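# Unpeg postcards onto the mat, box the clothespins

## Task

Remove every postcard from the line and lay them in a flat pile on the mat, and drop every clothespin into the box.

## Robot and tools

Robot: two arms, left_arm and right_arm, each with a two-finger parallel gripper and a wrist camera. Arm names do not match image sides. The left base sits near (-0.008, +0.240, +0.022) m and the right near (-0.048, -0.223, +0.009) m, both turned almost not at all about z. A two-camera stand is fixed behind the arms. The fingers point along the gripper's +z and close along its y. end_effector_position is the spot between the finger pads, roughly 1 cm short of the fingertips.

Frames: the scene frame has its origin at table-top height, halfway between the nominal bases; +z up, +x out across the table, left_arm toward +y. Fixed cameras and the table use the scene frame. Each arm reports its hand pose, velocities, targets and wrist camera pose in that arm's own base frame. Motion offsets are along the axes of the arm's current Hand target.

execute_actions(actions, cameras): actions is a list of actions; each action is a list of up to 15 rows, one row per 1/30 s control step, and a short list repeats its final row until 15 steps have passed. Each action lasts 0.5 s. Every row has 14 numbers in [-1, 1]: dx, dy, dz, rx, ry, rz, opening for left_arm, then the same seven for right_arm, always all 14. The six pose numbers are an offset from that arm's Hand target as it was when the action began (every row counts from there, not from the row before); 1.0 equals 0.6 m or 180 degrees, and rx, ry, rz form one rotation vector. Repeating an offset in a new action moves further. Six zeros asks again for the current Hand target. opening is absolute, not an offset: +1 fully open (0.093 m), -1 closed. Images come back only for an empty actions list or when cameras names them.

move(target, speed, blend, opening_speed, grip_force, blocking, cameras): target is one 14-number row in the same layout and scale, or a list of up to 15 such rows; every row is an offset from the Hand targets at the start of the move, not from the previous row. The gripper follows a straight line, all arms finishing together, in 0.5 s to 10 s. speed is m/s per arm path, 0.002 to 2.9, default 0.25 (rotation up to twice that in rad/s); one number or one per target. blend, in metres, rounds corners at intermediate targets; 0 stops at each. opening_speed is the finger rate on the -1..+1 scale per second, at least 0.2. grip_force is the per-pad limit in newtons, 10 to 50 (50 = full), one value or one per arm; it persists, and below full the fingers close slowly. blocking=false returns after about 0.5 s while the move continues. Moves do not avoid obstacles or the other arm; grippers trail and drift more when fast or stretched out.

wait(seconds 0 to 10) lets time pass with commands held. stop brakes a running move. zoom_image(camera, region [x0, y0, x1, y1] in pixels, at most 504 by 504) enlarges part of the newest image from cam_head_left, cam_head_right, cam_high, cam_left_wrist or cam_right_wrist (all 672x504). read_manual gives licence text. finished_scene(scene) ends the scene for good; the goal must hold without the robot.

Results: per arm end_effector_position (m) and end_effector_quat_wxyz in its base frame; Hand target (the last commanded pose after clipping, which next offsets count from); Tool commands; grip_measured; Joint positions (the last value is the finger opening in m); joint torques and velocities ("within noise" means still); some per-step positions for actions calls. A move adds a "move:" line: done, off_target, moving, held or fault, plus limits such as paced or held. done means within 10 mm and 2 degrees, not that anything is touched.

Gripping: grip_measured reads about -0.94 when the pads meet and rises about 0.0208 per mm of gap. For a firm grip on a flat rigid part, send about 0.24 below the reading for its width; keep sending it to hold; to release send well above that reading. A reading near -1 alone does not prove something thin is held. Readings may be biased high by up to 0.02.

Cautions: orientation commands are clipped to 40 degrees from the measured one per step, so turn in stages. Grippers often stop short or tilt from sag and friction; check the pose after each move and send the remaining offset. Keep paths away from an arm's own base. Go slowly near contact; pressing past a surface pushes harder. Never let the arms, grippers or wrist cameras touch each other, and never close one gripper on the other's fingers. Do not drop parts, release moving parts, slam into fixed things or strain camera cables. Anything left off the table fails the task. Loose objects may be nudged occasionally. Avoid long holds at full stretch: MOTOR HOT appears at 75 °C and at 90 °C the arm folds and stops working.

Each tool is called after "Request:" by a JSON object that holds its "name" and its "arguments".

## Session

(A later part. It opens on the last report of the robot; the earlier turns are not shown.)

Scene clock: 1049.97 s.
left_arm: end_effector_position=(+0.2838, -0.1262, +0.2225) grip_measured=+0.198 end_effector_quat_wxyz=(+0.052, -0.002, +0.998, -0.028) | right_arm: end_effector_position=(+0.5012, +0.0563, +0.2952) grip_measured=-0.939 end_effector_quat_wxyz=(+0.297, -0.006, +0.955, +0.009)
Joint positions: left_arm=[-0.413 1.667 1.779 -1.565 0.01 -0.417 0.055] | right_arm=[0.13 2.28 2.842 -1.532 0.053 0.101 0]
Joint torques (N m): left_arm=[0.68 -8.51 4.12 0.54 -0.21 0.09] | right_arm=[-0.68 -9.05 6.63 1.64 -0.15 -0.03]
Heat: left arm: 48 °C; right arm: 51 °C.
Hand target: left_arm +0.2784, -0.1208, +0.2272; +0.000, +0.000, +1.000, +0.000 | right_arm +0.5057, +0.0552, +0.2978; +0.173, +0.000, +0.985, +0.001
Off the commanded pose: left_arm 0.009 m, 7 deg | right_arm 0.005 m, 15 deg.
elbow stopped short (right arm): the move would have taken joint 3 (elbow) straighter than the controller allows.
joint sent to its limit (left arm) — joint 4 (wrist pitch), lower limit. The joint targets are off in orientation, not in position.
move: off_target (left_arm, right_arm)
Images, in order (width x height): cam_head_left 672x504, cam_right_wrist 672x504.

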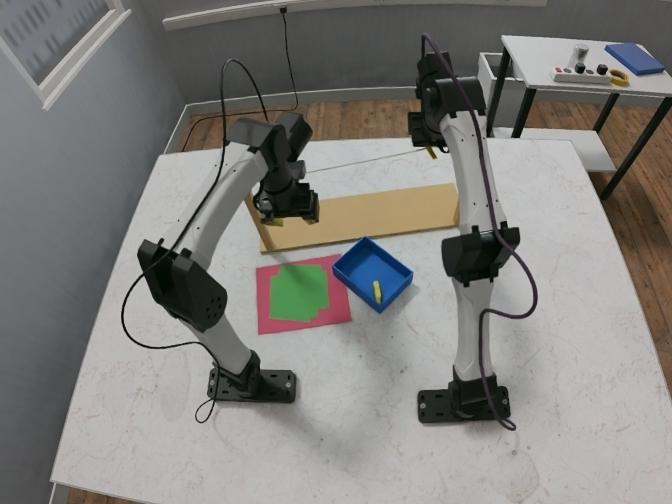

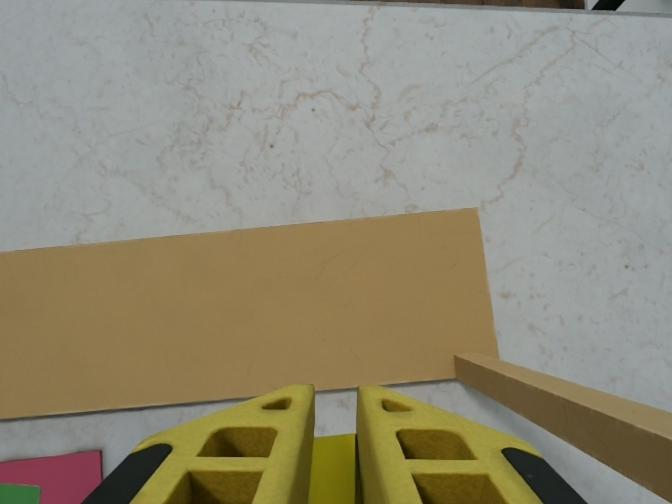

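Request:
{"name": "move", "arguments": {"target": [-0.13,-0.38,-0.01,0.458,-0.415,-0.007,0.2,0,0,0,0,0,0,-1], "speed": 0.2, "cameras": ["cam_left_wrist"]}}

Scene clock: 1073.63 s.
left_arm: end_effector_position=(+0.3568, -0.3497, +0.2053) grip_measured=+0.199 end_effector_quat_wxyz=(+0.526, -0.008, +0.615, -0.587) | right_arm: end_effector_position=(+0.5012, +0.0561, +0.2952) grip_measured=-0.939 end_effector_quat_wxyz=(+0.297, -0.006, +0.955, +0.009)
Joint positions: left_arm=[-0.75 1.978 0.756 1.467 0.075 -0.872 0.055] | right_arm=[0.129 2.28 2.842 -1.532 0.053 0.101 0]
Joint torques (N m): left_arm=[-0.12 -7.05 6.5 3.1 -0.24 0.01] | right_arm=[-0.65 -9.05 6.58 1.64 -0.13 -0.04]
Heat: left arm: 48 °C; right arm: 50 °C.
Hand target: left_arm +0.3563, -0.3489, +0.2333; +0.554, -0.010, +0.565, -0.612 | right_arm +0.5057, +0.0550, +0.2978; +0.173, +0.000, +0.985, +0.001
Off the commanded pose: left_arm 0.028 m, 7 deg | right_arm 0.005 m, 15 deg.
elbow stopped short (right arm): the move would have taken joint 3 (elbow) straighter than the controller allows.
joint sent to its limit (left arm) — joint 4 (wrist pitch), upper limit. The joint targets still meet the commanded pose.
move: off_target (left_arm, right_arm)
Images, in order (width x height): cam_left_wrist 672x504.

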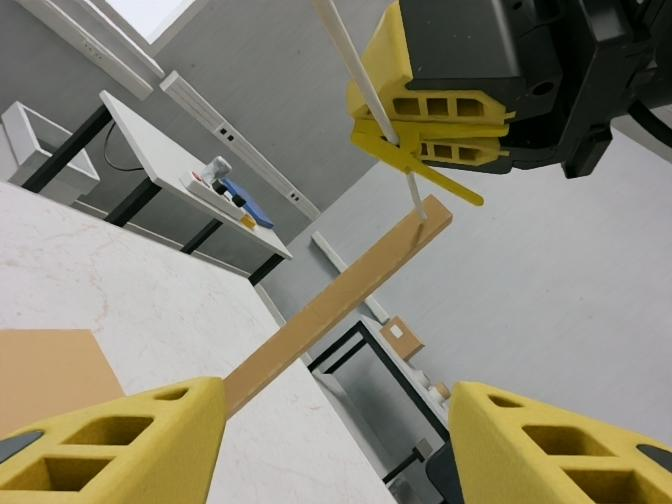

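Request:
{"name": "move", "arguments": {"target": [0,0,-0.2,0,0,0,0.2,0,0,0,0,0,0,-1], "speed": 0.2}}

Request:
{"name": "move", "arguments": {"target": [[0,0,0,0,0,0,0.2,0,0,0,0,0,0,-0.3],[0,0,0,0,0,0,0.2,0,0,-0.08,0,0,0,-0.3],[0,0,0,0,0,0,0.2,0.12,0,-0.09,0,-0.39,0,-0.3]], "speed": 0.15, "cameras": ["cam_right_wrist"]}}

Scene clock: 1087.30 s.
left_arm: end_effector_position=(+0.2846, -0.2719, +0.1614) grip_measured=+0.199 end_effector_quat_wxyz=(+0.490, -0.020, +0.682, -0.543) | right_arm: end_effector_position=(+0.5012, +0.0561, +0.2952) grip_measured=-0.939 end_effector_quat_wxyz=(+0.297, -0.006, +0.955, +0.009)
Joint positions: left_arm=[-0.729 1.689 0.29 1.47 0.078 -0.872 0.055] | right_arm=[0.129 2.28 2.842 -1.532 0.053 0.101 0]
Joint torques (N m): left_arm=[0.77 -6.95 2.86 3.18 0.03 0.07] | right_arm=[-0.68 -9.09 6.6 1.63 -0.13 -0.03]
Heat: left arm: 49 °C; right arm: 50 °C.
Hand target: left_arm +0.2799, -0.2671, +0.1897; +0.554, -0.010, +0.565, -0.612 | right_arm +0.5057, +0.0550, +0.2978; +0.173, +0.000, +0.985, +0.001
Off the commanded pose: left_arm 0.029 m, 17 deg | right_arm 0.005 m, 15 deg.
elbow stopped short (right arm): the move would have taken joint 3 (elbow) straighter than the controller allows.
joint sent to its limit (left arm) — joint 4 (wrist pitch), upper limit. The joint targets are off in orientation, not in position.
move: off_target (left_arm, right_arm)

Scene clock: 1093.47 s.
left_arm: end_effector_position=(+0.2845, -0.2720, +0.1614) grip_measured=+0.199 end_effector_quat_wxyz=(+0.490, -0.020, +0.682, -0.543) | right_arm: end_effector_position=(+0.4237, +0.0540, +0.3101) grip_measured=-0.302 end_effector_quat_wxyz=(+0.692, -0.001, +0.722, -0.001)
Joint positions: left_arm=[-0.729 1.689 0.29 1.47 0.079 -0.872 0.055] | right_arm=[0.208 1.258 0.843 0.371 0.207 0.006 0.031]
Joint torques (N m): left_arm=[0.77 -6.94 2.86 3.18 0.03 0.08] | right_arm=[0.34 -6.13 6.46 2.59 0.04 -0.08]
Heat: left arm: 48 °C; right arm: 51 °C.
Hand target: left_arm +0.2798, -0.2672, +0.1897; +0.554, -0.010, +0.565, -0.612 | right_arm +0.4197, +0.0549, +0.3239; +0.707, +0.000, +0.707, +0.001
Off the commanded pose: left_arm 0.029 m, 17 deg | right_arm 0.015 m, 3 deg.
elbow stopped short (right arm): the move would have taken joint 3 (elbow) straighter than the controller allows.
joint sent to its limit (left arm) — joint 4 (wrist pitch), upper limit. The joint targets are off in orientation, not in position.
move: off_target (left_arm, right_arm)
Images, in order (width x height): cam_right_wrist 672x504.

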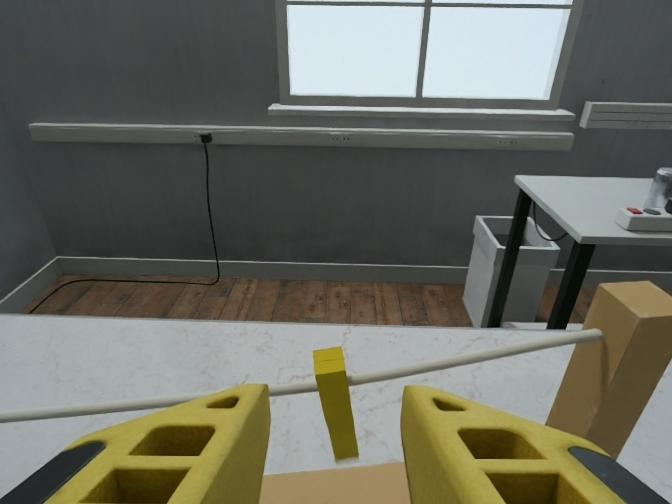

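Request:
{"name": "wait", "arguments": {"seconds": 0.2, "cameras": ["cam_high","cam_right_wrist","cam_left_wrist"]}}

Request:
{"name": "zoom_image", "arguments": {"camera": "cam_high", "region": [150, 240, 310, 360]}}

Request:
{"name": "zoom_image", "arguments": {"camera": "cam_right_wrist", "region": [250, 310, 450, 490]}}

Scene clock: 1104.00 s.
left_arm: end_effector_position=(+0.2845, -0.2720, +0.1614) grip_measured=+0.199 end_effector_quat_wxyz=(+0.490, -0.020, +0.682, -0.543) | right_arm: end_effector_position=(+0.4237, +0.0540, +0.3102) grip_measured=-0.302 end_effector_quat_wxyz=(+0.692, -0.001, +0.722, -0.001)
Joint positions: left_arm=[-0.729 1.689 0.29 1.47 0.079 -0.872 0.055] | right_arm=[0.208 1.258 0.843 0.371 0.207 0.006 0.031]
Joint torques (N m): left_arm=[0.77 -6.97 2.85 3.18 0.03 0.07] | right_arm=[0.34 -6.09 6.43 2.61 0.04 -0.1]
Heat: left arm: 47 °C; right arm: 50 °C.
Hand target: left_arm +0.2798, -0.2672, +0.1897; +0.554, -0.010, +0.565, -0.612 | right_arm +0.4197, +0.0549, +0.3239; +0.707, +0.000, +0.707, +0.001
Tool commands: left_gripper/opening=+0.2 right_gripper/opening=-0.3
Off the commanded pose: left_arm 0.029 m, 17 deg | right_arm 0.014 m, 3 deg.
wait: 0.20 s; at rest from the start
Images, in order (width x height): cam_high 672x504, cam_left_wrist 672x504, cam_right_wrist 672x504.

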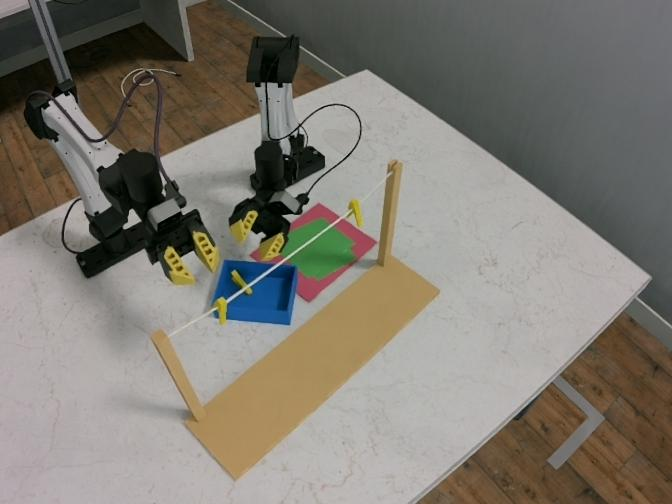

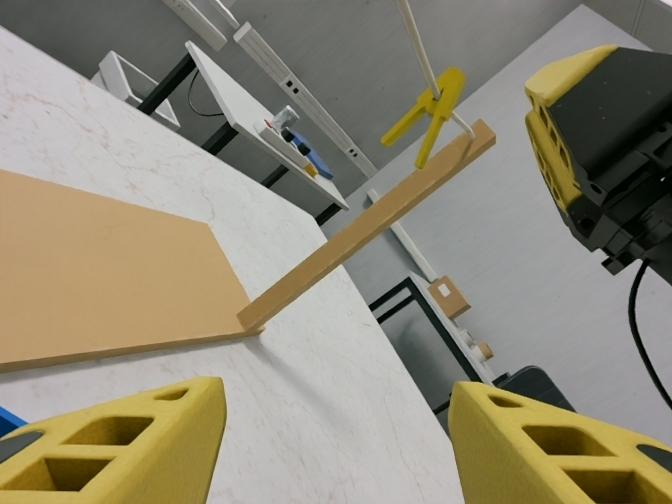

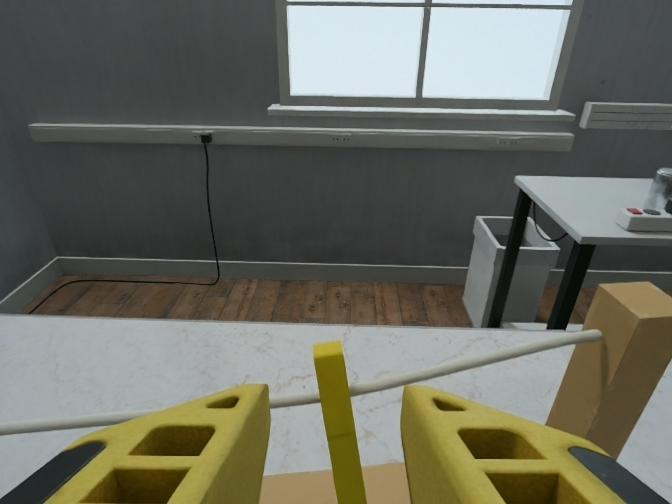

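Scaled by 3.150.

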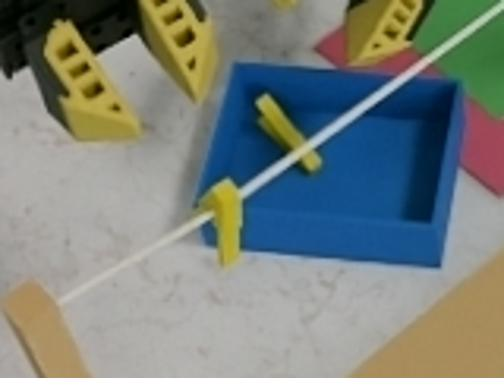

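Scaled by 2.520.

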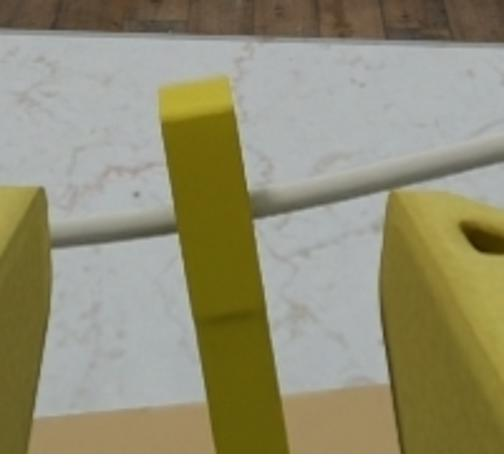

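Request:
{"name": "move", "arguments": {"target": [0,0,0,0,0,0,0.2,0.035,0.002,0.085,0,0,0,-0.3], "speed": 0.1, "cameras": ["cam_right_wrist"]}}

Scene clock: 1115.90 s.
left_arm: end_effector_position=(+0.2845, -0.2720, +0.1614) grip_measured=+0.199 end_effector_quat_wxyz=(+0.490, -0.020, +0.682, -0.543) | right_arm: end_effector_position=(+0.4649, +0.0559, +0.2854) grip_measured=-0.302 end_effector_quat_wxyz=(+0.690, +0.000, +0.724, -0.004)
Joint positions: left_arm=[-0.729 1.689 0.29 1.47 0.079 -0.872 0.055] | right_arm=[0.19 1.451 0.894 0.509 0.196 0.005 0.031]
Joint torques (N m): left_arm=[0.77 -6.95 2.86 3.18 0.03 0.07] | right_arm=[-0.61 -4.97 9.02 2.65 -0.19 -0.09]
Heat: left arm: 47 °C; right arm: 51 °C.
Hand target: left_arm +0.2798, -0.2672, +0.1897; +0.554, -0.010, +0.565, -0.612 | right_arm +0.4707, +0.0563, +0.3031; +0.708, +0.000, +0.707, +0.001
Off the commanded pose: left_arm 0.029 m, 17 deg | right_arm 0.018 m, 3 deg.
joint sent to its limit (left arm) — joint 4 (wrist pitch), upper limit. The joint targets are off in orientation, not in position.
move: off_target (left_arm, right_arm)
Images, in order (width x height): cam_right_wrist 672x504.

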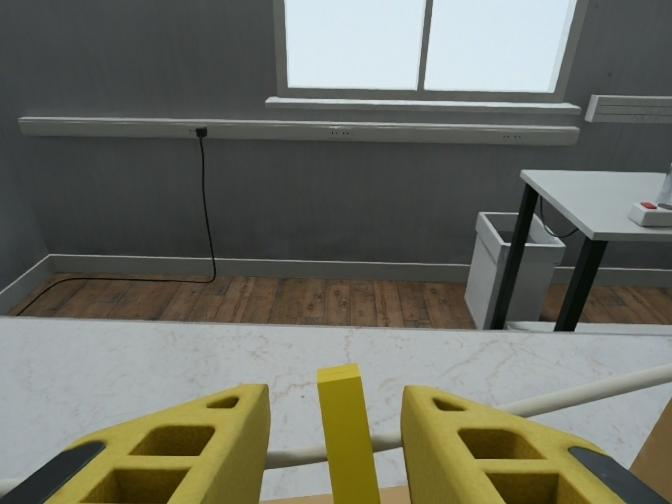

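Request:
{"name": "move", "arguments": {"target": [0,0,0,0,0,0,0.2,0.018,0.004,0.037,0,0,0,-0.3], "speed": 0.06, "cameras": ["cam_right_wrist"]}}

Scene clock: 1123.10 s.
left_arm: end_effector_position=(+0.2845, -0.2720, +0.1614) grip_measured=+0.199 end_effector_quat_wxyz=(+0.490, -0.020, +0.682, -0.543) | right_arm: end_effector_position=(+0.4874, +0.0581, +0.2864) grip_measured=-0.302 end_effector_quat_wxyz=(+0.703, +0.003, +0.712, -0.003)
Joint positions: left_arm=[-0.729 1.689 0.29 1.47 0.079 -0.872 0.055] | right_arm=[0.185 1.549 0.952 0.583 0.193 0.003 0.031]
Joint torques (N m): left_arm=[0.77 -6.97 2.85 3.18 0.03 0.08] | right_arm=[-0.64 -5.23 8.42 2.33 -0.23 -0.08]
Heat: left arm: 46 °C; right arm: 52 °C.
Hand target: left_arm +0.2798, -0.2672, +0.1897; +0.554, -0.010, +0.565, -0.612 | right_arm +0.4929, +0.0587, +0.2922; +0.707, +0.000, +0.707, +0.001
Off the commanded pose: left_arm 0.029 m, 17 deg | right_arm 0.008 m, 1 deg.
joint sent to its limit (left arm) — joint 4 (wrist pitch), upper limit. The joint targets are off in orientation, not in position.
move: off_target (left_arm)
Images, in order (width x height): cam_right_wrist 672x504.

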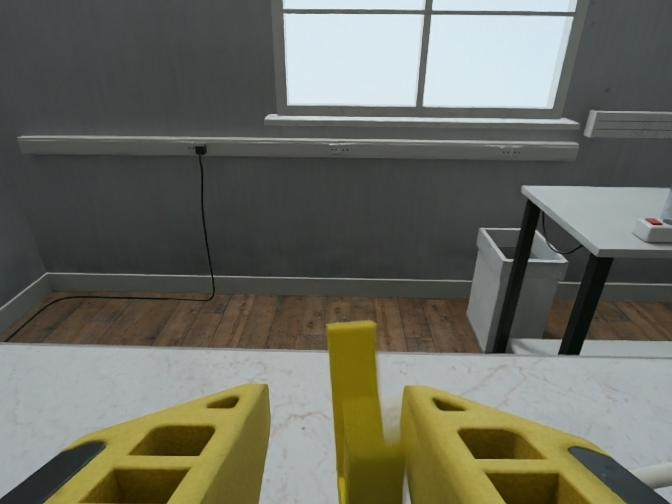

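Request:
{"name": "wait", "arguments": {"seconds": 0.5, "cameras": ["cam_right_wrist","cam_left_wrist"]}}

Scene clock: 1128.10 s.
left_arm: end_effector_position=(+0.2845, -0.2720, +0.1614) grip_measured=+0.199 end_effector_quat_wxyz=(+0.490, -0.020, +0.682, -0.543) | right_arm: end_effector_position=(+0.4874, +0.0583, +0.2866) grip_measured=-0.302 end_effector_quat_wxyz=(+0.703, +0.003, +0.711, -0.003)
Joint positions: left_arm=[-0.729 1.689 0.29 1.47 0.079 -0.872 0.055] | right_arm=[0.185 1.549 0.952 0.584 0.192 0.003 0.031]
Joint torques (N m): left_arm=[0.79 -6.95 2.85 3.18 0.02 0.07] | right_arm=[-0.64 -5.22 8.4 2.32 -0.23 -0.06]
Heat: left arm: 46 °C; right arm: 51 °C.
Hand target: left_arm +0.2798, -0.2672, +0.1897; +0.554, -0.010, +0.565, -0.612 | right_arm +0.4929, +0.0587, +0.2923; +0.708, +0.000, +0.707, +0.001
Tool commands: left_gripper/opening=+0.2 right_gripper/opening=-0.3
Off the commanded pose: left_arm 0.029 m, 17 deg | right_arm 0.008 m, 1 deg.
wait: 0.50 s; at rest from the start
Images, in order (width x height): cam_left_wrist 672x504, cam_right_wrist 672x504.

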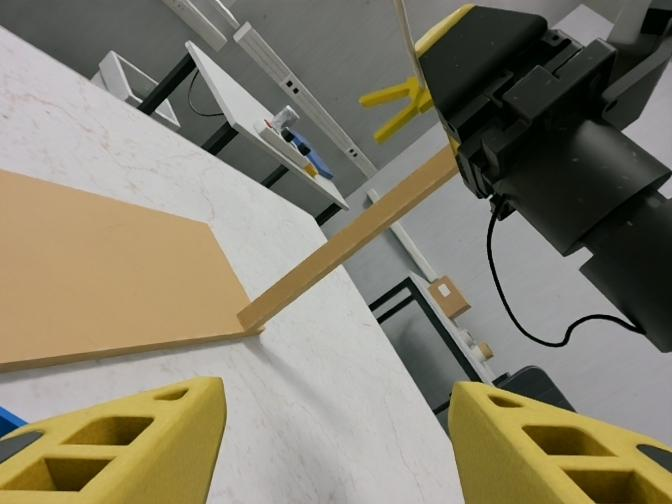

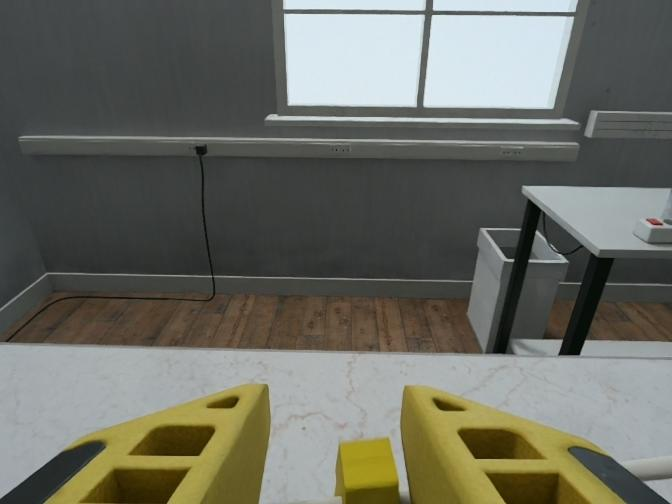

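Request:
{"name": "move", "arguments": {"target": [0,0,0,0,0,0,0.2,-0.01,0,-0.12,0,0,-0.047,-0.3], "speed": 0.12}}

Request:
{"name": "wait", "arguments": {"seconds": 4, "cameras": ["cam_right_wrist"]}}

Scene clock: 1138.00 s.
left_arm: end_effector_position=(+0.2845, -0.2720, +0.1614) grip_measured=+0.199 end_effector_quat_wxyz=(+0.490, -0.020, +0.682, -0.543) | right_arm: end_effector_position=(+0.4253, +0.0579, +0.2901) grip_measured=-0.302 end_effector_quat_wxyz=(+0.697, -0.053, +0.713, -0.051)
Joint positions: left_arm=[-0.729 1.689 0.29 1.47 0.079 -0.872 0.055] | right_arm=[0.221 1.293 0.765 0.504 0.221 -0.143 0.031]
Joint torques (N m): left_arm=[0.77 -6.97 2.85 3.18 0.03 0.07] | right_arm=[0.31 -6.34 5.93 2.43 0 -0.08]
Heat: left arm: 46 °C; right arm: 51 °C.
Hand target: left_arm +0.2798, -0.2672, +0.1897; +0.554, -0.010, +0.565, -0.612 | right_arm +0.4209, +0.0586, +0.2982; +0.706, -0.052, +0.705, -0.051
Off the commanded pose: left_arm 0.029 m, 17 deg | right_arm 0.009 m, 1 deg.
joint sent to its limit (left arm) — joint 4 (wrist pitch), upper limit. The joint targets are off in orientation, not in position.
move: off_target (left_arm)

Scene clock: 1142.00 s.
left_arm: end_effector_position=(+0.2845, -0.2720, +0.1614) grip_measured=+0.199 end_effector_quat_wxyz=(+0.490, -0.020, +0.682, -0.543) | right_arm: end_effector_position=(+0.4253, +0.0579, +0.2900) grip_measured=-0.302 end_effector_quat_wxyz=(+0.697, -0.053, +0.713, -0.052)
Joint positions: left_arm=[-0.729 1.689 0.29 1.47 0.079 -0.872 0.055] | right_arm=[0.221 1.293 0.765 0.504 0.221 -0.143 0.031]
Joint torques (N m): left_arm=[0.77 -6.95 2.85 3.18 0.03 0.07] | right_arm=[0.31 -6.37 5.96 2.41 0.02 -0.08]
Heat: left arm: 47 °C; right arm: 51 °C.
Hand target: left_arm +0.2798, -0.2672, +0.1897; +0.554, -0.010, +0.565, -0.612 | right_arm +0.4209, +0.0586, +0.2982; +0.706, -0.052, +0.705, -0.051
Tool commands: left_gripper/opening=+0.2 right_gripper/opening=-0.3
Off the commanded pose: left_arm 0.029 m, 17 deg | right_arm 0.009 m, 1 deg.
wait: 4.00 s; at rest by 0.17 s
Images, in order (width x height): cam_right_wrist 672x504.

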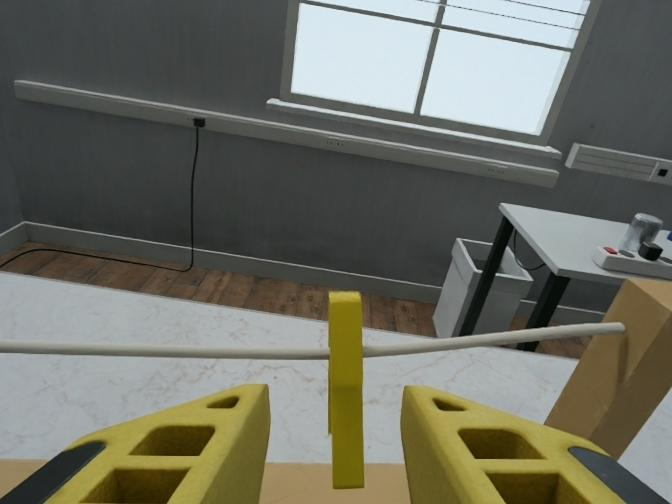

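Request:
{"name": "move", "arguments": {"target": [0,0,0,0,0,0,0.2,-0.012,-0.004,0.055,0,0,0,-0.3], "speed": 0.06, "cameras": ["cam_right_wrist"]}}

Scene clock: 1150.20 s.
left_arm: end_effector_position=(+0.2845, -0.2720, +0.1614) grip_measured=+0.199 end_effector_quat_wxyz=(+0.490, -0.020, +0.682, -0.543) | right_arm: end_effector_position=(+0.4489, +0.0568, +0.2908) grip_measured=-0.302 end_effector_quat_wxyz=(+0.693, -0.052, +0.717, -0.055)
Joint positions: left_arm=[-0.729 1.689 0.29 1.47 0.079 -0.872 0.055] | right_arm=[0.204 1.386 0.848 0.503 0.21 -0.144 0.031]
Joint torques (N m): left_arm=[0.77 -6.95 2.86 3.18 0.03 0.08] | right_arm=[-0.62 -4.57 9.07 2.43 -0.22 -0.07]
Heat: left arm: 48 °C; right arm: 50 °C.
Hand target: left_arm +0.2798, -0.2672, +0.1897; +0.554, -0.010, +0.565, -0.612 | right_arm +0.4539, +0.0573, +0.3057; +0.706, -0.052, +0.705, -0.051
Off the commanded pose: left_arm 0.029 m, 17 deg | right_arm 0.016 m, 2 deg.
joint sent to its limit (left arm) — joint 4 (wrist pitch), upper limit. The joint targets are off in orientation, not in position.
move: off_target (left_arm, right_arm)
Images, in order (width x height): cam_right_wrist 672x504.

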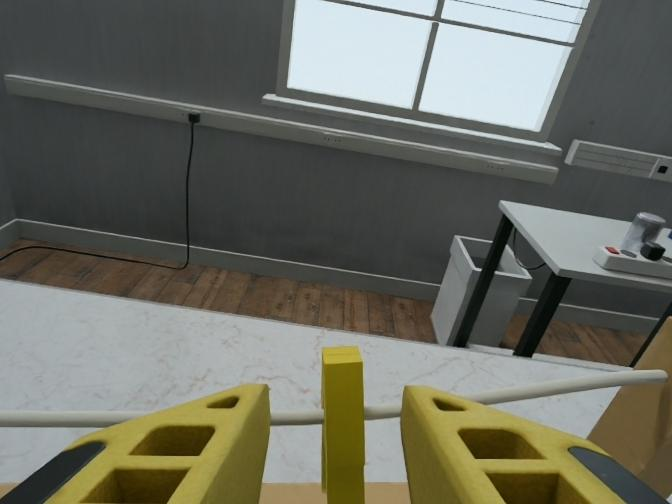

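Request:
{"name": "move", "arguments": {"target": [0,0,0,0,0,0,0.2,-0.005,0.002,0.043,0,0,0,-0.3], "speed": 0.05, "cameras": ["cam_right_wrist"]}}

Scene clock: 1155.07 s.
left_arm: end_effector_position=(+0.2845, -0.2720, +0.1614) grip_measured=+0.199 end_effector_quat_wxyz=(+0.490, -0.020, +0.682, -0.543) | right_arm: end_effector_position=(+0.4745, +0.0590, +0.2934) grip_measured=-0.302 end_effector_quat_wxyz=(+0.692, -0.052, +0.718, -0.055)
Joint positions: left_arm=[-0.729 1.689 0.29 1.47 0.079 -0.872 0.055] | right_arm=[0.193 1.484 0.944 0.503 0.199 -0.144 0.031]
Joint torques (N m): left_arm=[0.79 -6.95 2.85 3.18 0.02 0.07] | right_arm=[-0.66 -5.37 9.16 2.46 -0.21 -0.07]
Heat: left arm: 48 °C; right arm: 51 °C.
Hand target: left_arm +0.2798, -0.2672, +0.1897; +0.554, -0.010, +0.565, -0.612 | right_arm +0.4797, +0.0590, +0.3085; +0.706, -0.052, +0.705, -0.051
Off the commanded pose: left_arm 0.029 m, 17 deg | right_arm 0.016 m, 2 deg.
joint sent to its limit (left arm) — joint 4 (wrist pitch), upper limit. The joint targets are off in orientation, not in position.
move: off_target (left_arm, right_arm)
Images, in order (width x height): cam_right_wrist 672x504.

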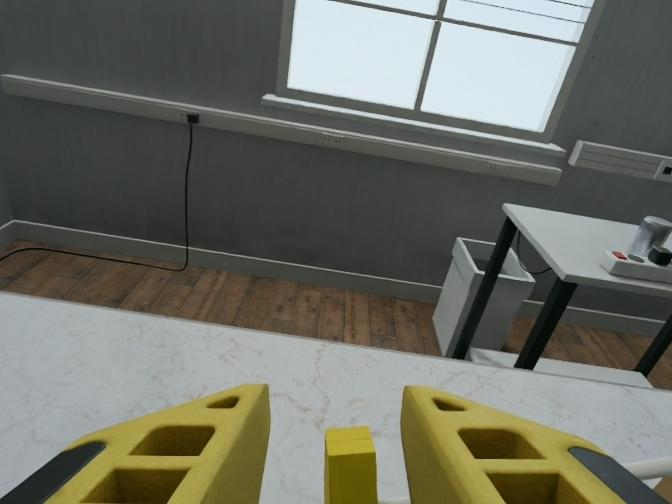

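Request:
{"name": "move", "arguments": {"target": [[0,0,0,0,0,0,0.2,0.007,-0.006,0.005,0,0,0,-0.3],[0,0,0,0,0,0,0.2,0.007,-0.006,0.005,0,0,0,-1]], "speed": 0.05, "cameras": ["cam_right_wrist","cam_left_wrist"]}}

Scene clock: 1160.20 s.
left_arm: end_effector_position=(+0.2845, -0.2720, +0.1614) grip_measured=+0.199 end_effector_quat_wxyz=(+0.490, -0.020, +0.682, -0.543) | right_arm: end_effector_position=(+0.4775, +0.0547, +0.2886) grip_measured=-0.940 end_effector_quat_wxyz=(+0.689, -0.053, +0.721, -0.055)
Joint positions: left_arm=[-0.729 1.689 0.29 1.47 0.079 -0.872 0.055] | right_arm=[0.179 1.496 0.944 0.506 0.185 -0.144 0]
Joint torques (N m): left_arm=[0.77 -6.95 2.86 3.18 0.03 0.08] | right_arm=[-0.64 -5.45 8.79 2.61 -0.21 -0.07]
Heat: left arm: 49 °C; right arm: 52 °C.
Hand target: left_arm +0.2798, -0.2672, +0.1897; +0.554, -0.010, +0.565, -0.612 | right_arm +0.4827, +0.0547, +0.3049; +0.706, -0.052, +0.705, -0.051
Off the commanded pose: left_arm 0.029 m, 17 deg | right_arm 0.017 m, 3 deg.
joint sent to its limit (left arm) — joint 4 (wrist pitch), upper limit. The joint targets are off in orientation, not in position.
move: off_target (left_arm, right_arm); target 2's new opening was sent with right_arm's hand 0.017 m and 3 deg from that target
Images, in order (width x height): cam_left_wrist 672x504, cam_right_wrist 672x504.

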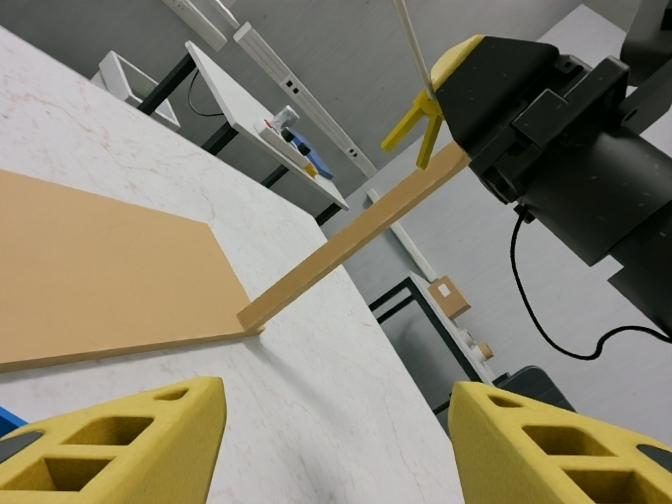

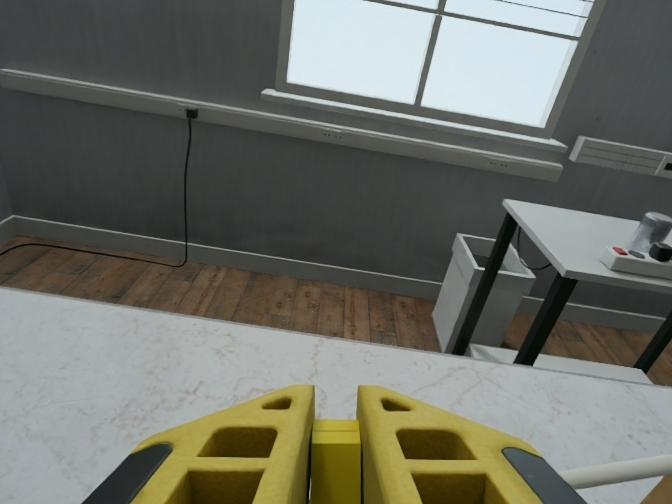

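Request:
{"name": "move", "arguments": {"target": [0,0,0,0,0,0,0.2,0.013,0.0,0.018,0,0.39,0,-1], "speed": 0.1, "cameras": ["cam_left_wrist"]}}

Scene clock: 1171.23 s.
left_arm: end_effector_position=(+0.2845, -0.2720, +0.1614) grip_measured=+0.199 end_effector_quat_wxyz=(+0.490, -0.020, +0.682, -0.543) | right_arm: end_effector_position=(+0.4902, +0.0549, +0.2944) grip_measured=-0.940 end_effector_quat_wxyz=(+0.285, -0.028, +0.956, -0.069)
Joint positions: left_arm=[-0.729 1.689 0.29 1.47 0.079 -0.872 0.055] | right_arm=[0.185 2.272 2.835 -1.575 0.217 0.064 0]
Joint torques (N m): left_arm=[0.77 -6.97 2.85 3.18 0.02 0.08] | right_arm=[-0.75 -9.14 6.5 1.51 -0.04 0]
Heat: left arm: 50 °C; right arm: 52 °C.
Hand target: left_arm +0.2798, -0.2672, +0.1897; +0.554, -0.010, +0.565, -0.612 | right_arm +0.4934, +0.0537, +0.2972; +0.172, -0.013, +0.982, -0.072
Off the commanded pose: left_arm 0.029 m, 17 deg | right_arm 0.005 m, 13 deg.
joint read past its limit (right arm) — joint 4 (wrist pitch), lower limit.
joint sent to its limit (left arm) — joint 4 (wrist pitch), upper limit. The joint targets are off in orientation, not in position.
joint sent to its limit (right arm) — joint 4 (wrist pitch), lower limit. The joint targets are off in orientation, not in position.
move: off_target (left_arm, right_arm)
Images, in order (width x height): cam_left_wrist 672x504.

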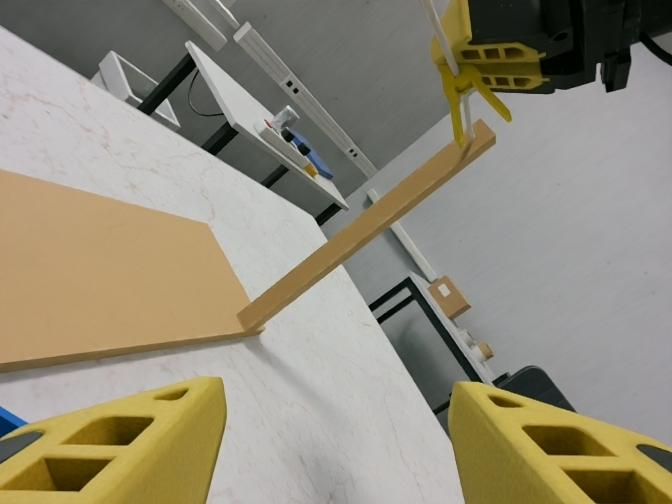

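Request:
{"name": "move", "arguments": {"target": [0.006,-0.017,0.215,0,0,0,0.2,0,0,0,0,0,0,-1], "speed": 0.15, "cameras": ["cam_left_wrist"]}}

Scene clock: 1183.33 s.
left_arm: end_effector_position=(+0.3537, -0.3595, +0.2216) grip_measured=+0.199 end_effector_quat_wxyz=(+0.533, -0.009, +0.598, -0.598) | right_arm: end_effector_position=(+0.4902, +0.0548, +0.2944) grip_measured=-0.940 end_effector_quat_wxyz=(+0.285, -0.028, +0.956, -0.069)
Joint positions: left_arm=[-0.778 1.973 0.793 1.469 0.047 -0.872 0.055] | right_arm=[0.185 2.272 2.835 -1.575 0.216 0.064 0]
Joint torques (N m): left_arm=[-0.21 -7.2 6.64 2.67 -0.24 0.11] | right_arm=[-0.68 -9.13 6.49 1.51 -0.01 0]
Heat: left arm: 51 °C; right arm: 52 °C.
Hand target: left_arm +0.3538, -0.3600, +0.2415; +0.554, -0.010, +0.565, -0.612 | right_arm +0.4935, +0.0536, +0.2972; +0.172, -0.013, +0.982, -0.072
Off the commanded pose: left_arm 0.020 m, 5 deg | right_arm 0.004 m, 13 deg.
joint read past its limit (right arm) — joint 4 (wrist pitch), lower limit.
joint sent to its limit (right arm) — joint 4 (wrist pitch), lower limit. The joint targets are off in orientation, not in position.
move: off_target (left_arm, right_arm)
Images, in order (width x height): cam_left_wrist 672x504.

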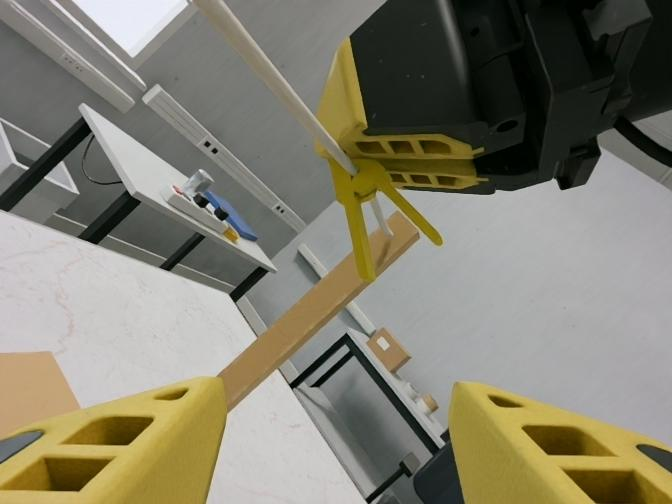

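Request:
{"name": "move", "arguments": {"target": [0.0,-0.02,0.035,0,0,-0.11,0.2,0,0,0,0,0,0,-1], "speed": 0.1, "cameras": ["cam_left_wrist"]}}

Scene clock: 1199.13 s.
left_arm: end_effector_position=(+0.3575, -0.3745, +0.2464) grip_measured=+0.199 end_effector_quat_wxyz=(-0.436, +0.104, -0.569, +0.690) | right_arm: end_effector_position=(+0.4902, +0.0548, +0.2944) grip_measured=-0.940 end_effector_quat_wxyz=(+0.285, -0.028, +0.956, -0.069)
Joint positions: left_arm=[-0.8 1.973 0.878 1.431 0.025 -1.196 0.055] | right_arm=[0.185 2.272 2.835 -1.575 0.216 0.064 0]
Joint torques (N m): left_arm=[-0.24 -8.06 7.08 2.01 -0.23 0.01] | right_arm=[-0.66 -9.17 6.52 1.51 -0.02 0]
Heat: left arm: 49 °C; right arm: 53 °C.
Hand target: left_arm +0.3592, -0.3773, +0.2574; -0.440, +0.106, -0.555, +0.698 | right_arm +0.4935, +0.0536, +0.2972; +0.172, -0.013, +0.982, -0.072
Off the commanded pose: left_arm 0.012 m, 2 deg | right_arm 0.004 m, 13 deg.
joint read past its limit (right arm) — joint 4 (wrist pitch), lower limit.
joint sent to its limit (right arm) — joint 4 (wrist pitch), lower limit. The joint targets are off in orientation, not in position.
move: off_target (left_arm, right_arm)
Images, in order (width x height): cam_left_wrist 672x504.

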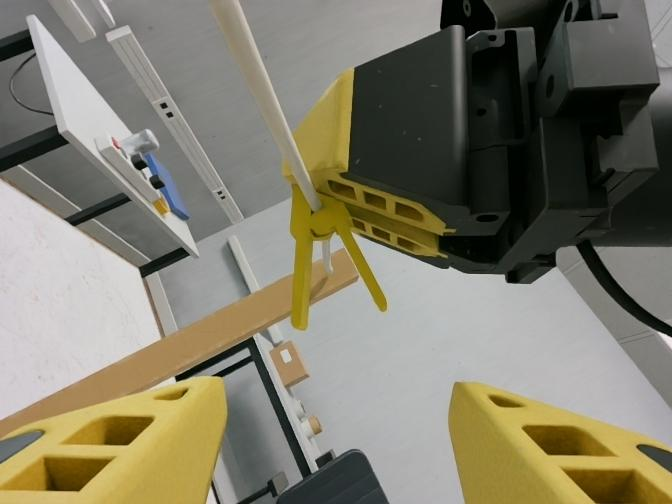

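Request:
{"name": "move", "arguments": {"target": [-0.008,-0.002,0.068,0,0,0,0.2,0,0,0,0,0,0,-1], "speed": 0.08, "cameras": ["cam_left_wrist"]}}

Scene clock: 1205.73 s.
left_arm: end_effector_position=(+0.3822, -0.4000, +0.2692) grip_measured=+0.199 end_effector_quat_wxyz=(-0.437, +0.103, -0.562, +0.694) | right_arm: end_effector_position=(+0.4901, +0.0554, +0.2943) grip_measured=-0.940 end_effector_quat_wxyz=(+0.285, -0.029, +0.956, -0.067)
Joint positions: left_arm=[-0.8 2.024 1.068 1.311 0.025 -1.2 0.055] | right_arm=[0.185 2.272 2.835 -1.575 0.212 0.064 0]
Joint torques (N m): left_arm=[0.57 -8.29 7.69 1.86 -0.14 0.01] | right_arm=[-0.7 -9.18 6.48 1.51 0.03 0]
Heat: left arm: 49 °C; right arm: 54 °C.
Hand target: left_arm +0.3874, -0.4015, +0.2750; -0.440, +0.106, -0.554, +0.698 | right_arm +0.4935, +0.0536, +0.2972; +0.172, -0.013, +0.982, -0.072
Off the commanded pose: left_arm 0.008 m, 1 deg | right_arm 0.005 m, 13 deg.
joint read past its limit (right arm) — joint 4 (wrist pitch), lower limit.
joint sent to its limit (right arm) — joint 4 (wrist pitch), lower limit. The joint targets are off in orientation, not in position.
move: off_target (right_arm)
Images, in order (width x height): cam_left_wrist 672x504.

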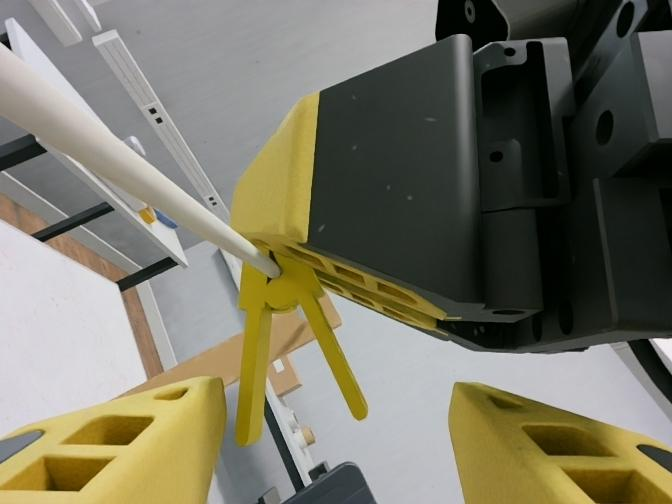

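Request:
{"name": "move", "arguments": {"target": [-0.014,0.012,0.016,0,0,0,0.2,0,0,0,0,0,0,-1], "speed": 0.06, "cameras": ["cam_left_wrist"]}}

Scene clock: 1209.90 s.
left_arm: end_effector_position=(+0.3982, -0.3990, +0.2694) grip_measured=+0.199 end_effector_quat_wxyz=(-0.441, +0.109, -0.561, +0.692) | right_arm: end_effector_position=(+0.4901, +0.0554, +0.2943) grip_measured=-0.940 end_effector_quat_wxyz=(+0.285, -0.029, +0.956, -0.067)
Joint positions: left_arm=[-0.777 2.056 1.118 1.293 0.032 -1.208 0.055] | right_arm=[0.185 2.272 2.835 -1.575 0.212 0.064 0]
Joint torques (N m): left_arm=[0.66 -8.54 7.83 1.86 0.04 0.01] | right_arm=[-0.68 -9.14 6.49 1.51 0.02 0.01]
Heat: left arm: 48 °C; right arm: 54 °C.
Hand target: left_arm +0.4020, -0.4019, +0.2749; -0.440, +0.107, -0.555, +0.698 | right_arm +0.4935, +0.0536, +0.2972; +0.172, -0.013, +0.982, -0.072
Off the commanded pose: left_arm 0.008 m, 1 deg | right_arm 0.005 m, 13 deg.
joint read past its limit (right arm) — joint 4 (wrist pitch), lower limit.
joint sent to its limit (right arm) — joint 4 (wrist pitch), lower limit. The joint targets are off in orientation, not in position.
move: off_target (right_arm)
Images, in order (width x height): cam_left_wrist 672x504.

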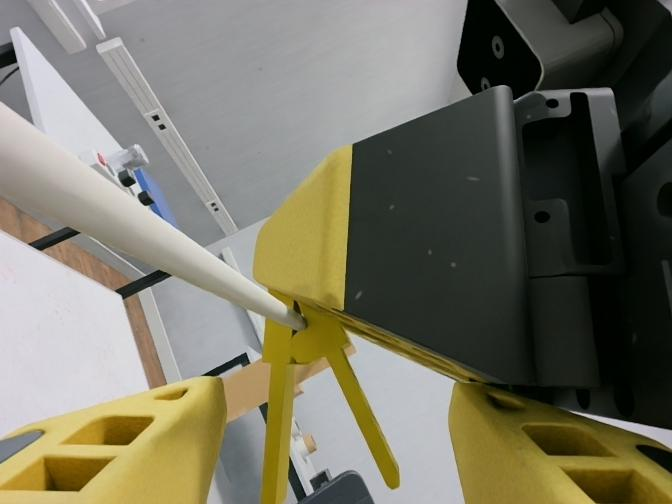

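Request:
{"name": "move", "arguments": {"target": [[0.008,0.001,0.0,0,0,0,0.2,0,0,0,0,0,0,-1],[0.008,0.001,0.0,0,0,0,-1,0,0,0,0,0,0,-1]], "speed": 0.06, "cameras": ["cam_left_wrist"]}}

Scene clock: 1222.07 s.
left_arm: end_effector_position=(+0.4002, -0.4002, +0.2648) grip_measured=-0.790 end_effector_quat_wxyz=(-0.437, +0.114, -0.564, +0.691) | right_arm: end_effector_position=(+0.4921, +0.0549, +0.2949) grip_measured=-0.940 end_effector_quat_wxyz=(+0.288, -0.024, +0.955, -0.068)
Joint positions: left_arm=[-0.777 2.064 1.123 1.286 0.029 -1.217 0.007] | right_arm=[0.185 2.274 2.836 -1.567 0.218 0.071 0]
Joint torques (N m): left_arm=[-0.29 -8.76 7.53 2 -0.03 0.11] | right_arm=[-0.68 -9.36 6.43 1.43 -0.04 -0.07]
Heat: left arm: 48 °C; right arm: 55 °C.
Hand target: left_arm +0.3995, -0.4055, +0.2728; -0.440, +0.106, -0.555, +0.698 | right_arm +0.4935, +0.0536, +0.2973; +0.172, -0.013, +0.982, -0.072
Off the commanded pose: left_arm 0.010 m, 2 deg | right_arm 0.003 m, 14 deg.
joint sent to its limit (right arm) — joint 4 (wrist pitch), lower limit. The joint targets are off in orientation, not in position.
move: off_target (right_arm)
Images, in order (width x height): cam_left_wrist 672x504.

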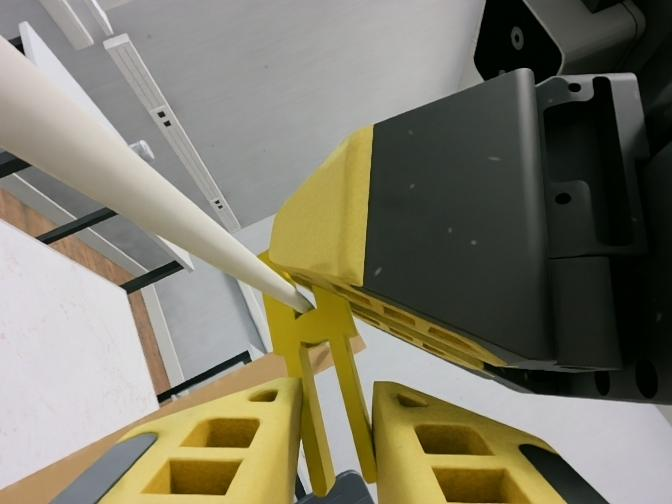

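Squeezed. Right releases, then left pulls along its view.

Request:
{"name": "move", "arguments": {"target": [[0,0,0,0,0,0,-1,0,0,0,0,0,0,-0.3],[0,0,0,0,0,0,-1,0,0,-0.12,0,0,0,-0.3]], "speed": 0.1, "cameras": ["cam_left_wrist"]}}

Request:
{"name": "move", "arguments": {"target": [0.03,0,-0.11,0,0,0,-1,0,0,-0.05,0,0,0,-0.3], "speed": 0.06, "cameras": ["cam_left_wrist","cam_high"]}}

Scene clock: 1230.53 s.
left_arm: end_effector_position=(+0.4007, -0.4007, +0.2628) grip_measured=-0.772 end_effector_quat_wxyz=(-0.436, +0.115, -0.567, +0.690) | right_arm: end_effector_position=(+0.4745, +0.0634, +0.3347) grip_measured=-0.302 end_effector_quat_wxyz=(+0.330, -0.030, +0.942, -0.058)
Joint positions: left_arm=[-0.777 2.067 1.123 1.282 0.029 -1.217 0.008] | right_arm=[0.209 2.193 2.844 -1.569 0.218 0.071 0.031]
Joint torques (N m): left_arm=[-0.29 -8.99 7.5 2.05 -0.03 0.11] | right_arm=[0.29 -13 6.12 1.87 0.21 -0.1]
Heat: left arm: 49 °C; right arm: 55 °C.
Hand target: left_arm +0.3995, -0.4055, +0.2729; -0.440, +0.106, -0.555, +0.698 | right_arm +0.4690, +0.0636, +0.3642; +0.172, -0.013, +0.982, -0.072
Off the commanded pose: left_arm 0.011 m, 2 deg | right_arm 0.030 m, 19 deg.
elbow stopped short (right arm): the move would have taken joint 3 (elbow) straighter than the controller allows.
move: off_target (left_arm, right_arm)
Images, in order (width x height): cam_left_wrist 672x504.

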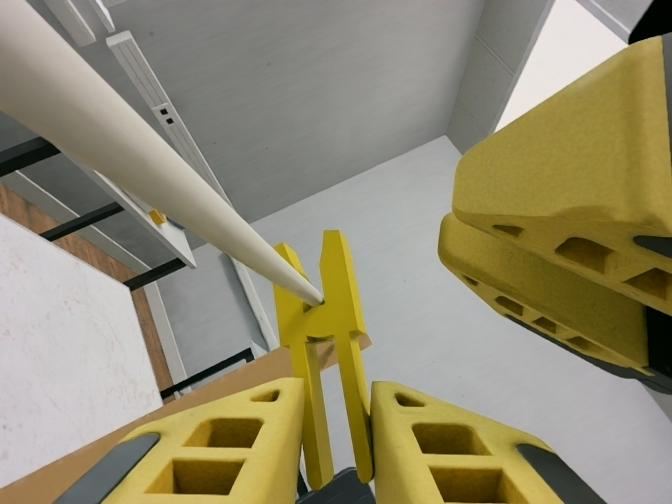

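Scene clock: 1234.27 s.
left_arm: end_effector_position=(+0.3555, -0.3821, +0.2116) grip_measured=-0.772 end_effector_quat_wxyz=(-0.419, +0.114, -0.595, +0.677) | right_arm: end_effector_position=(+0.4666, +0.0678, +0.3613) grip_measured=-0.302 end_effector_quat_wxyz=(+0.365, -0.033, +0.929, -0.055)
Joint positions: left_arm=[-0.819 2.035 0.861 1.444 0.008 -1.207 0.008] | right_arm=[0.226 2.144 2.844 -1.544 0.231 0.066 0.031]
Joint torques (N m): left_arm=[-0.23 -11.64 3.66 2.78 -0.24 0.15] | right_arm=[0.36 -12.71 6 1.97 0.19 -0.1]
Heat: left arm: 49 °C; right arm: 56 °C.
Hand target: left_arm +0.3469, -0.3737, +0.2428; -0.440, +0.106, -0.555, +0.698 | right_arm +0.4588, +0.0676, +0.3921; +0.172, -0.013, +0.982, -0.072
Off the commanded pose: left_arm 0.033 m, 6 deg | right_arm 0.032 m, 23 deg.
elbow stopped short (right arm): the move would have taken joint 3 (elbow) straighter than the controller allows.
move: off_target (left_arm, right_arm)
Images, in order (width x height): cam_high 672x504, cam_left_wrist 672x504.

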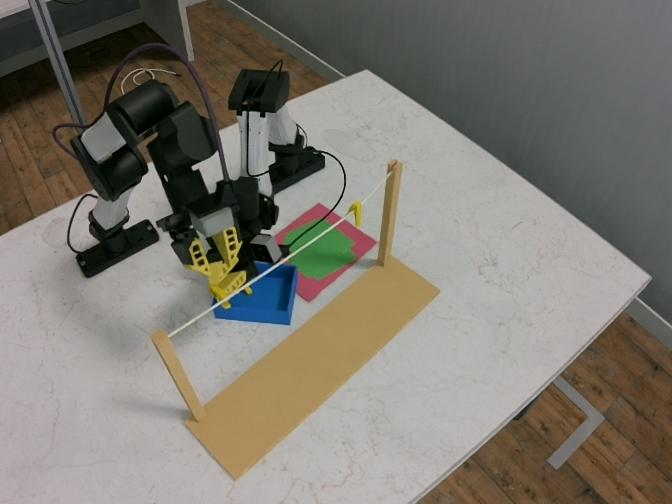

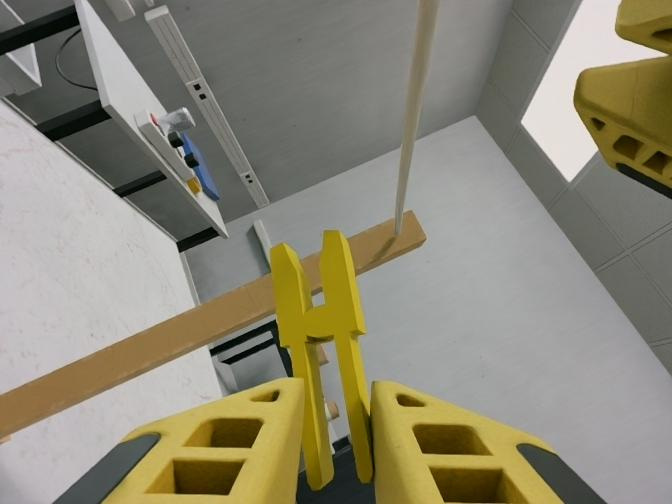

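Request:
{"name": "move", "arguments": {"target": [0,0,0,0,0,0,-1,0,-0.33,-0.03,0,0,0,-0.3], "speed": 0.3}}

Request:
{"name": "move", "arguments": {"target": [-0.033,-0.048,-0.182,-0.525,0.331,0.08,-1,0,0,0,0,0,0,-0.3], "speed": 0.25, "cameras": ["cam_left_wrist"]}}

Scene clock: 1246.67 s.
left_arm: end_effector_position=(+0.3555, -0.3820, +0.2119) grip_measured=-0.772 end_effector_quat_wxyz=(-0.420, +0.113, -0.594, +0.677) | right_arm: end_effector_position=(+0.4597, -0.1321, +0.4096) grip_measured=-0.302 end_effector_quat_wxyz=(+0.418, -0.012, +0.895, -0.154)
Joint positions: left_arm=[-0.819 2.035 0.861 1.445 0.008 -1.206 0.008] | right_arm=[-0.257 2.083 2.844 -1.411 0.066 -0.316 0.031]
Joint torques (N m): left_arm=[-0.23 -11.59 3.66 2.79 -0.23 0.15] | right_arm=[0.36 -11.43 5.93 2.27 -0.11 -0.1]
Heat: left arm: 49 °C; right arm: 60 °C.
Hand target: left_arm +0.3469, -0.3737, +0.2429; -0.440, +0.106, -0.555, +0.698 | right_arm +0.4528, -0.1259, +0.4376; +0.172, -0.013, +0.982, -0.072
Off the commanded pose: left_arm 0.033 m, 6 deg | right_arm 0.030 m, 31 deg.
elbow stopped short (right arm): the move would have taken joint 3 (elbow) straighter than the controller allows.
move: off_target (left_arm, right_arm)

Scene clock: 1251.20 s.
left_arm: end_effector_position=(+0.2800, -0.2906, +0.2291) grip_measured=-0.772 end_effector_quat_wxyz=(+0.070, -0.007, +0.994, -0.084) | right_arm: end_effector_position=(+0.4598, -0.1322, +0.4097) grip_measured=-0.302 end_effector_quat_wxyz=(+0.418, -0.013, +0.895, -0.154)
Joint positions: left_arm=[-0.797 1.974 2.182 -1.56 0.017 -0.813 0.008] | right_arm=[-0.257 2.083 2.844 -1.41 0.066 -0.318 0.031]
Joint torques (N m): left_arm=[-0.21 -10.74 4.1 0.67 -0.27 0.09] | right_arm=[0.39 -11.41 5.94 2.27 -0.11 -0.09]
Heat: left arm: 48 °C; right arm: 60 °C.
Hand target: left_arm +0.2747, -0.2850, +0.2350; +0.000, +0.000, +1.000, +0.000 | right_arm +0.4528, -0.1259, +0.4376; +0.172, -0.013, +0.982, -0.072
Off the commanded pose: left_arm 0.010 m, 13 deg | right_arm 0.029 m, 31 deg.
elbow stopped short (right arm): the move would have taken joint 3 (elbow) straighter than the controller allows.
joint sent to its limit (left arm) — joint 4 (wrist pitch), lower limit. The joint targets are off in orientation, not in position.
move: off_target (left_arm, right_arm)
Images, in order (width x height): cam_left_wrist 672x504.

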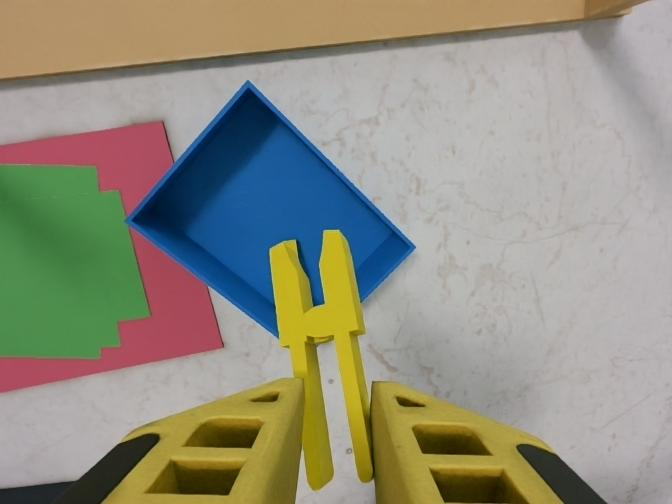

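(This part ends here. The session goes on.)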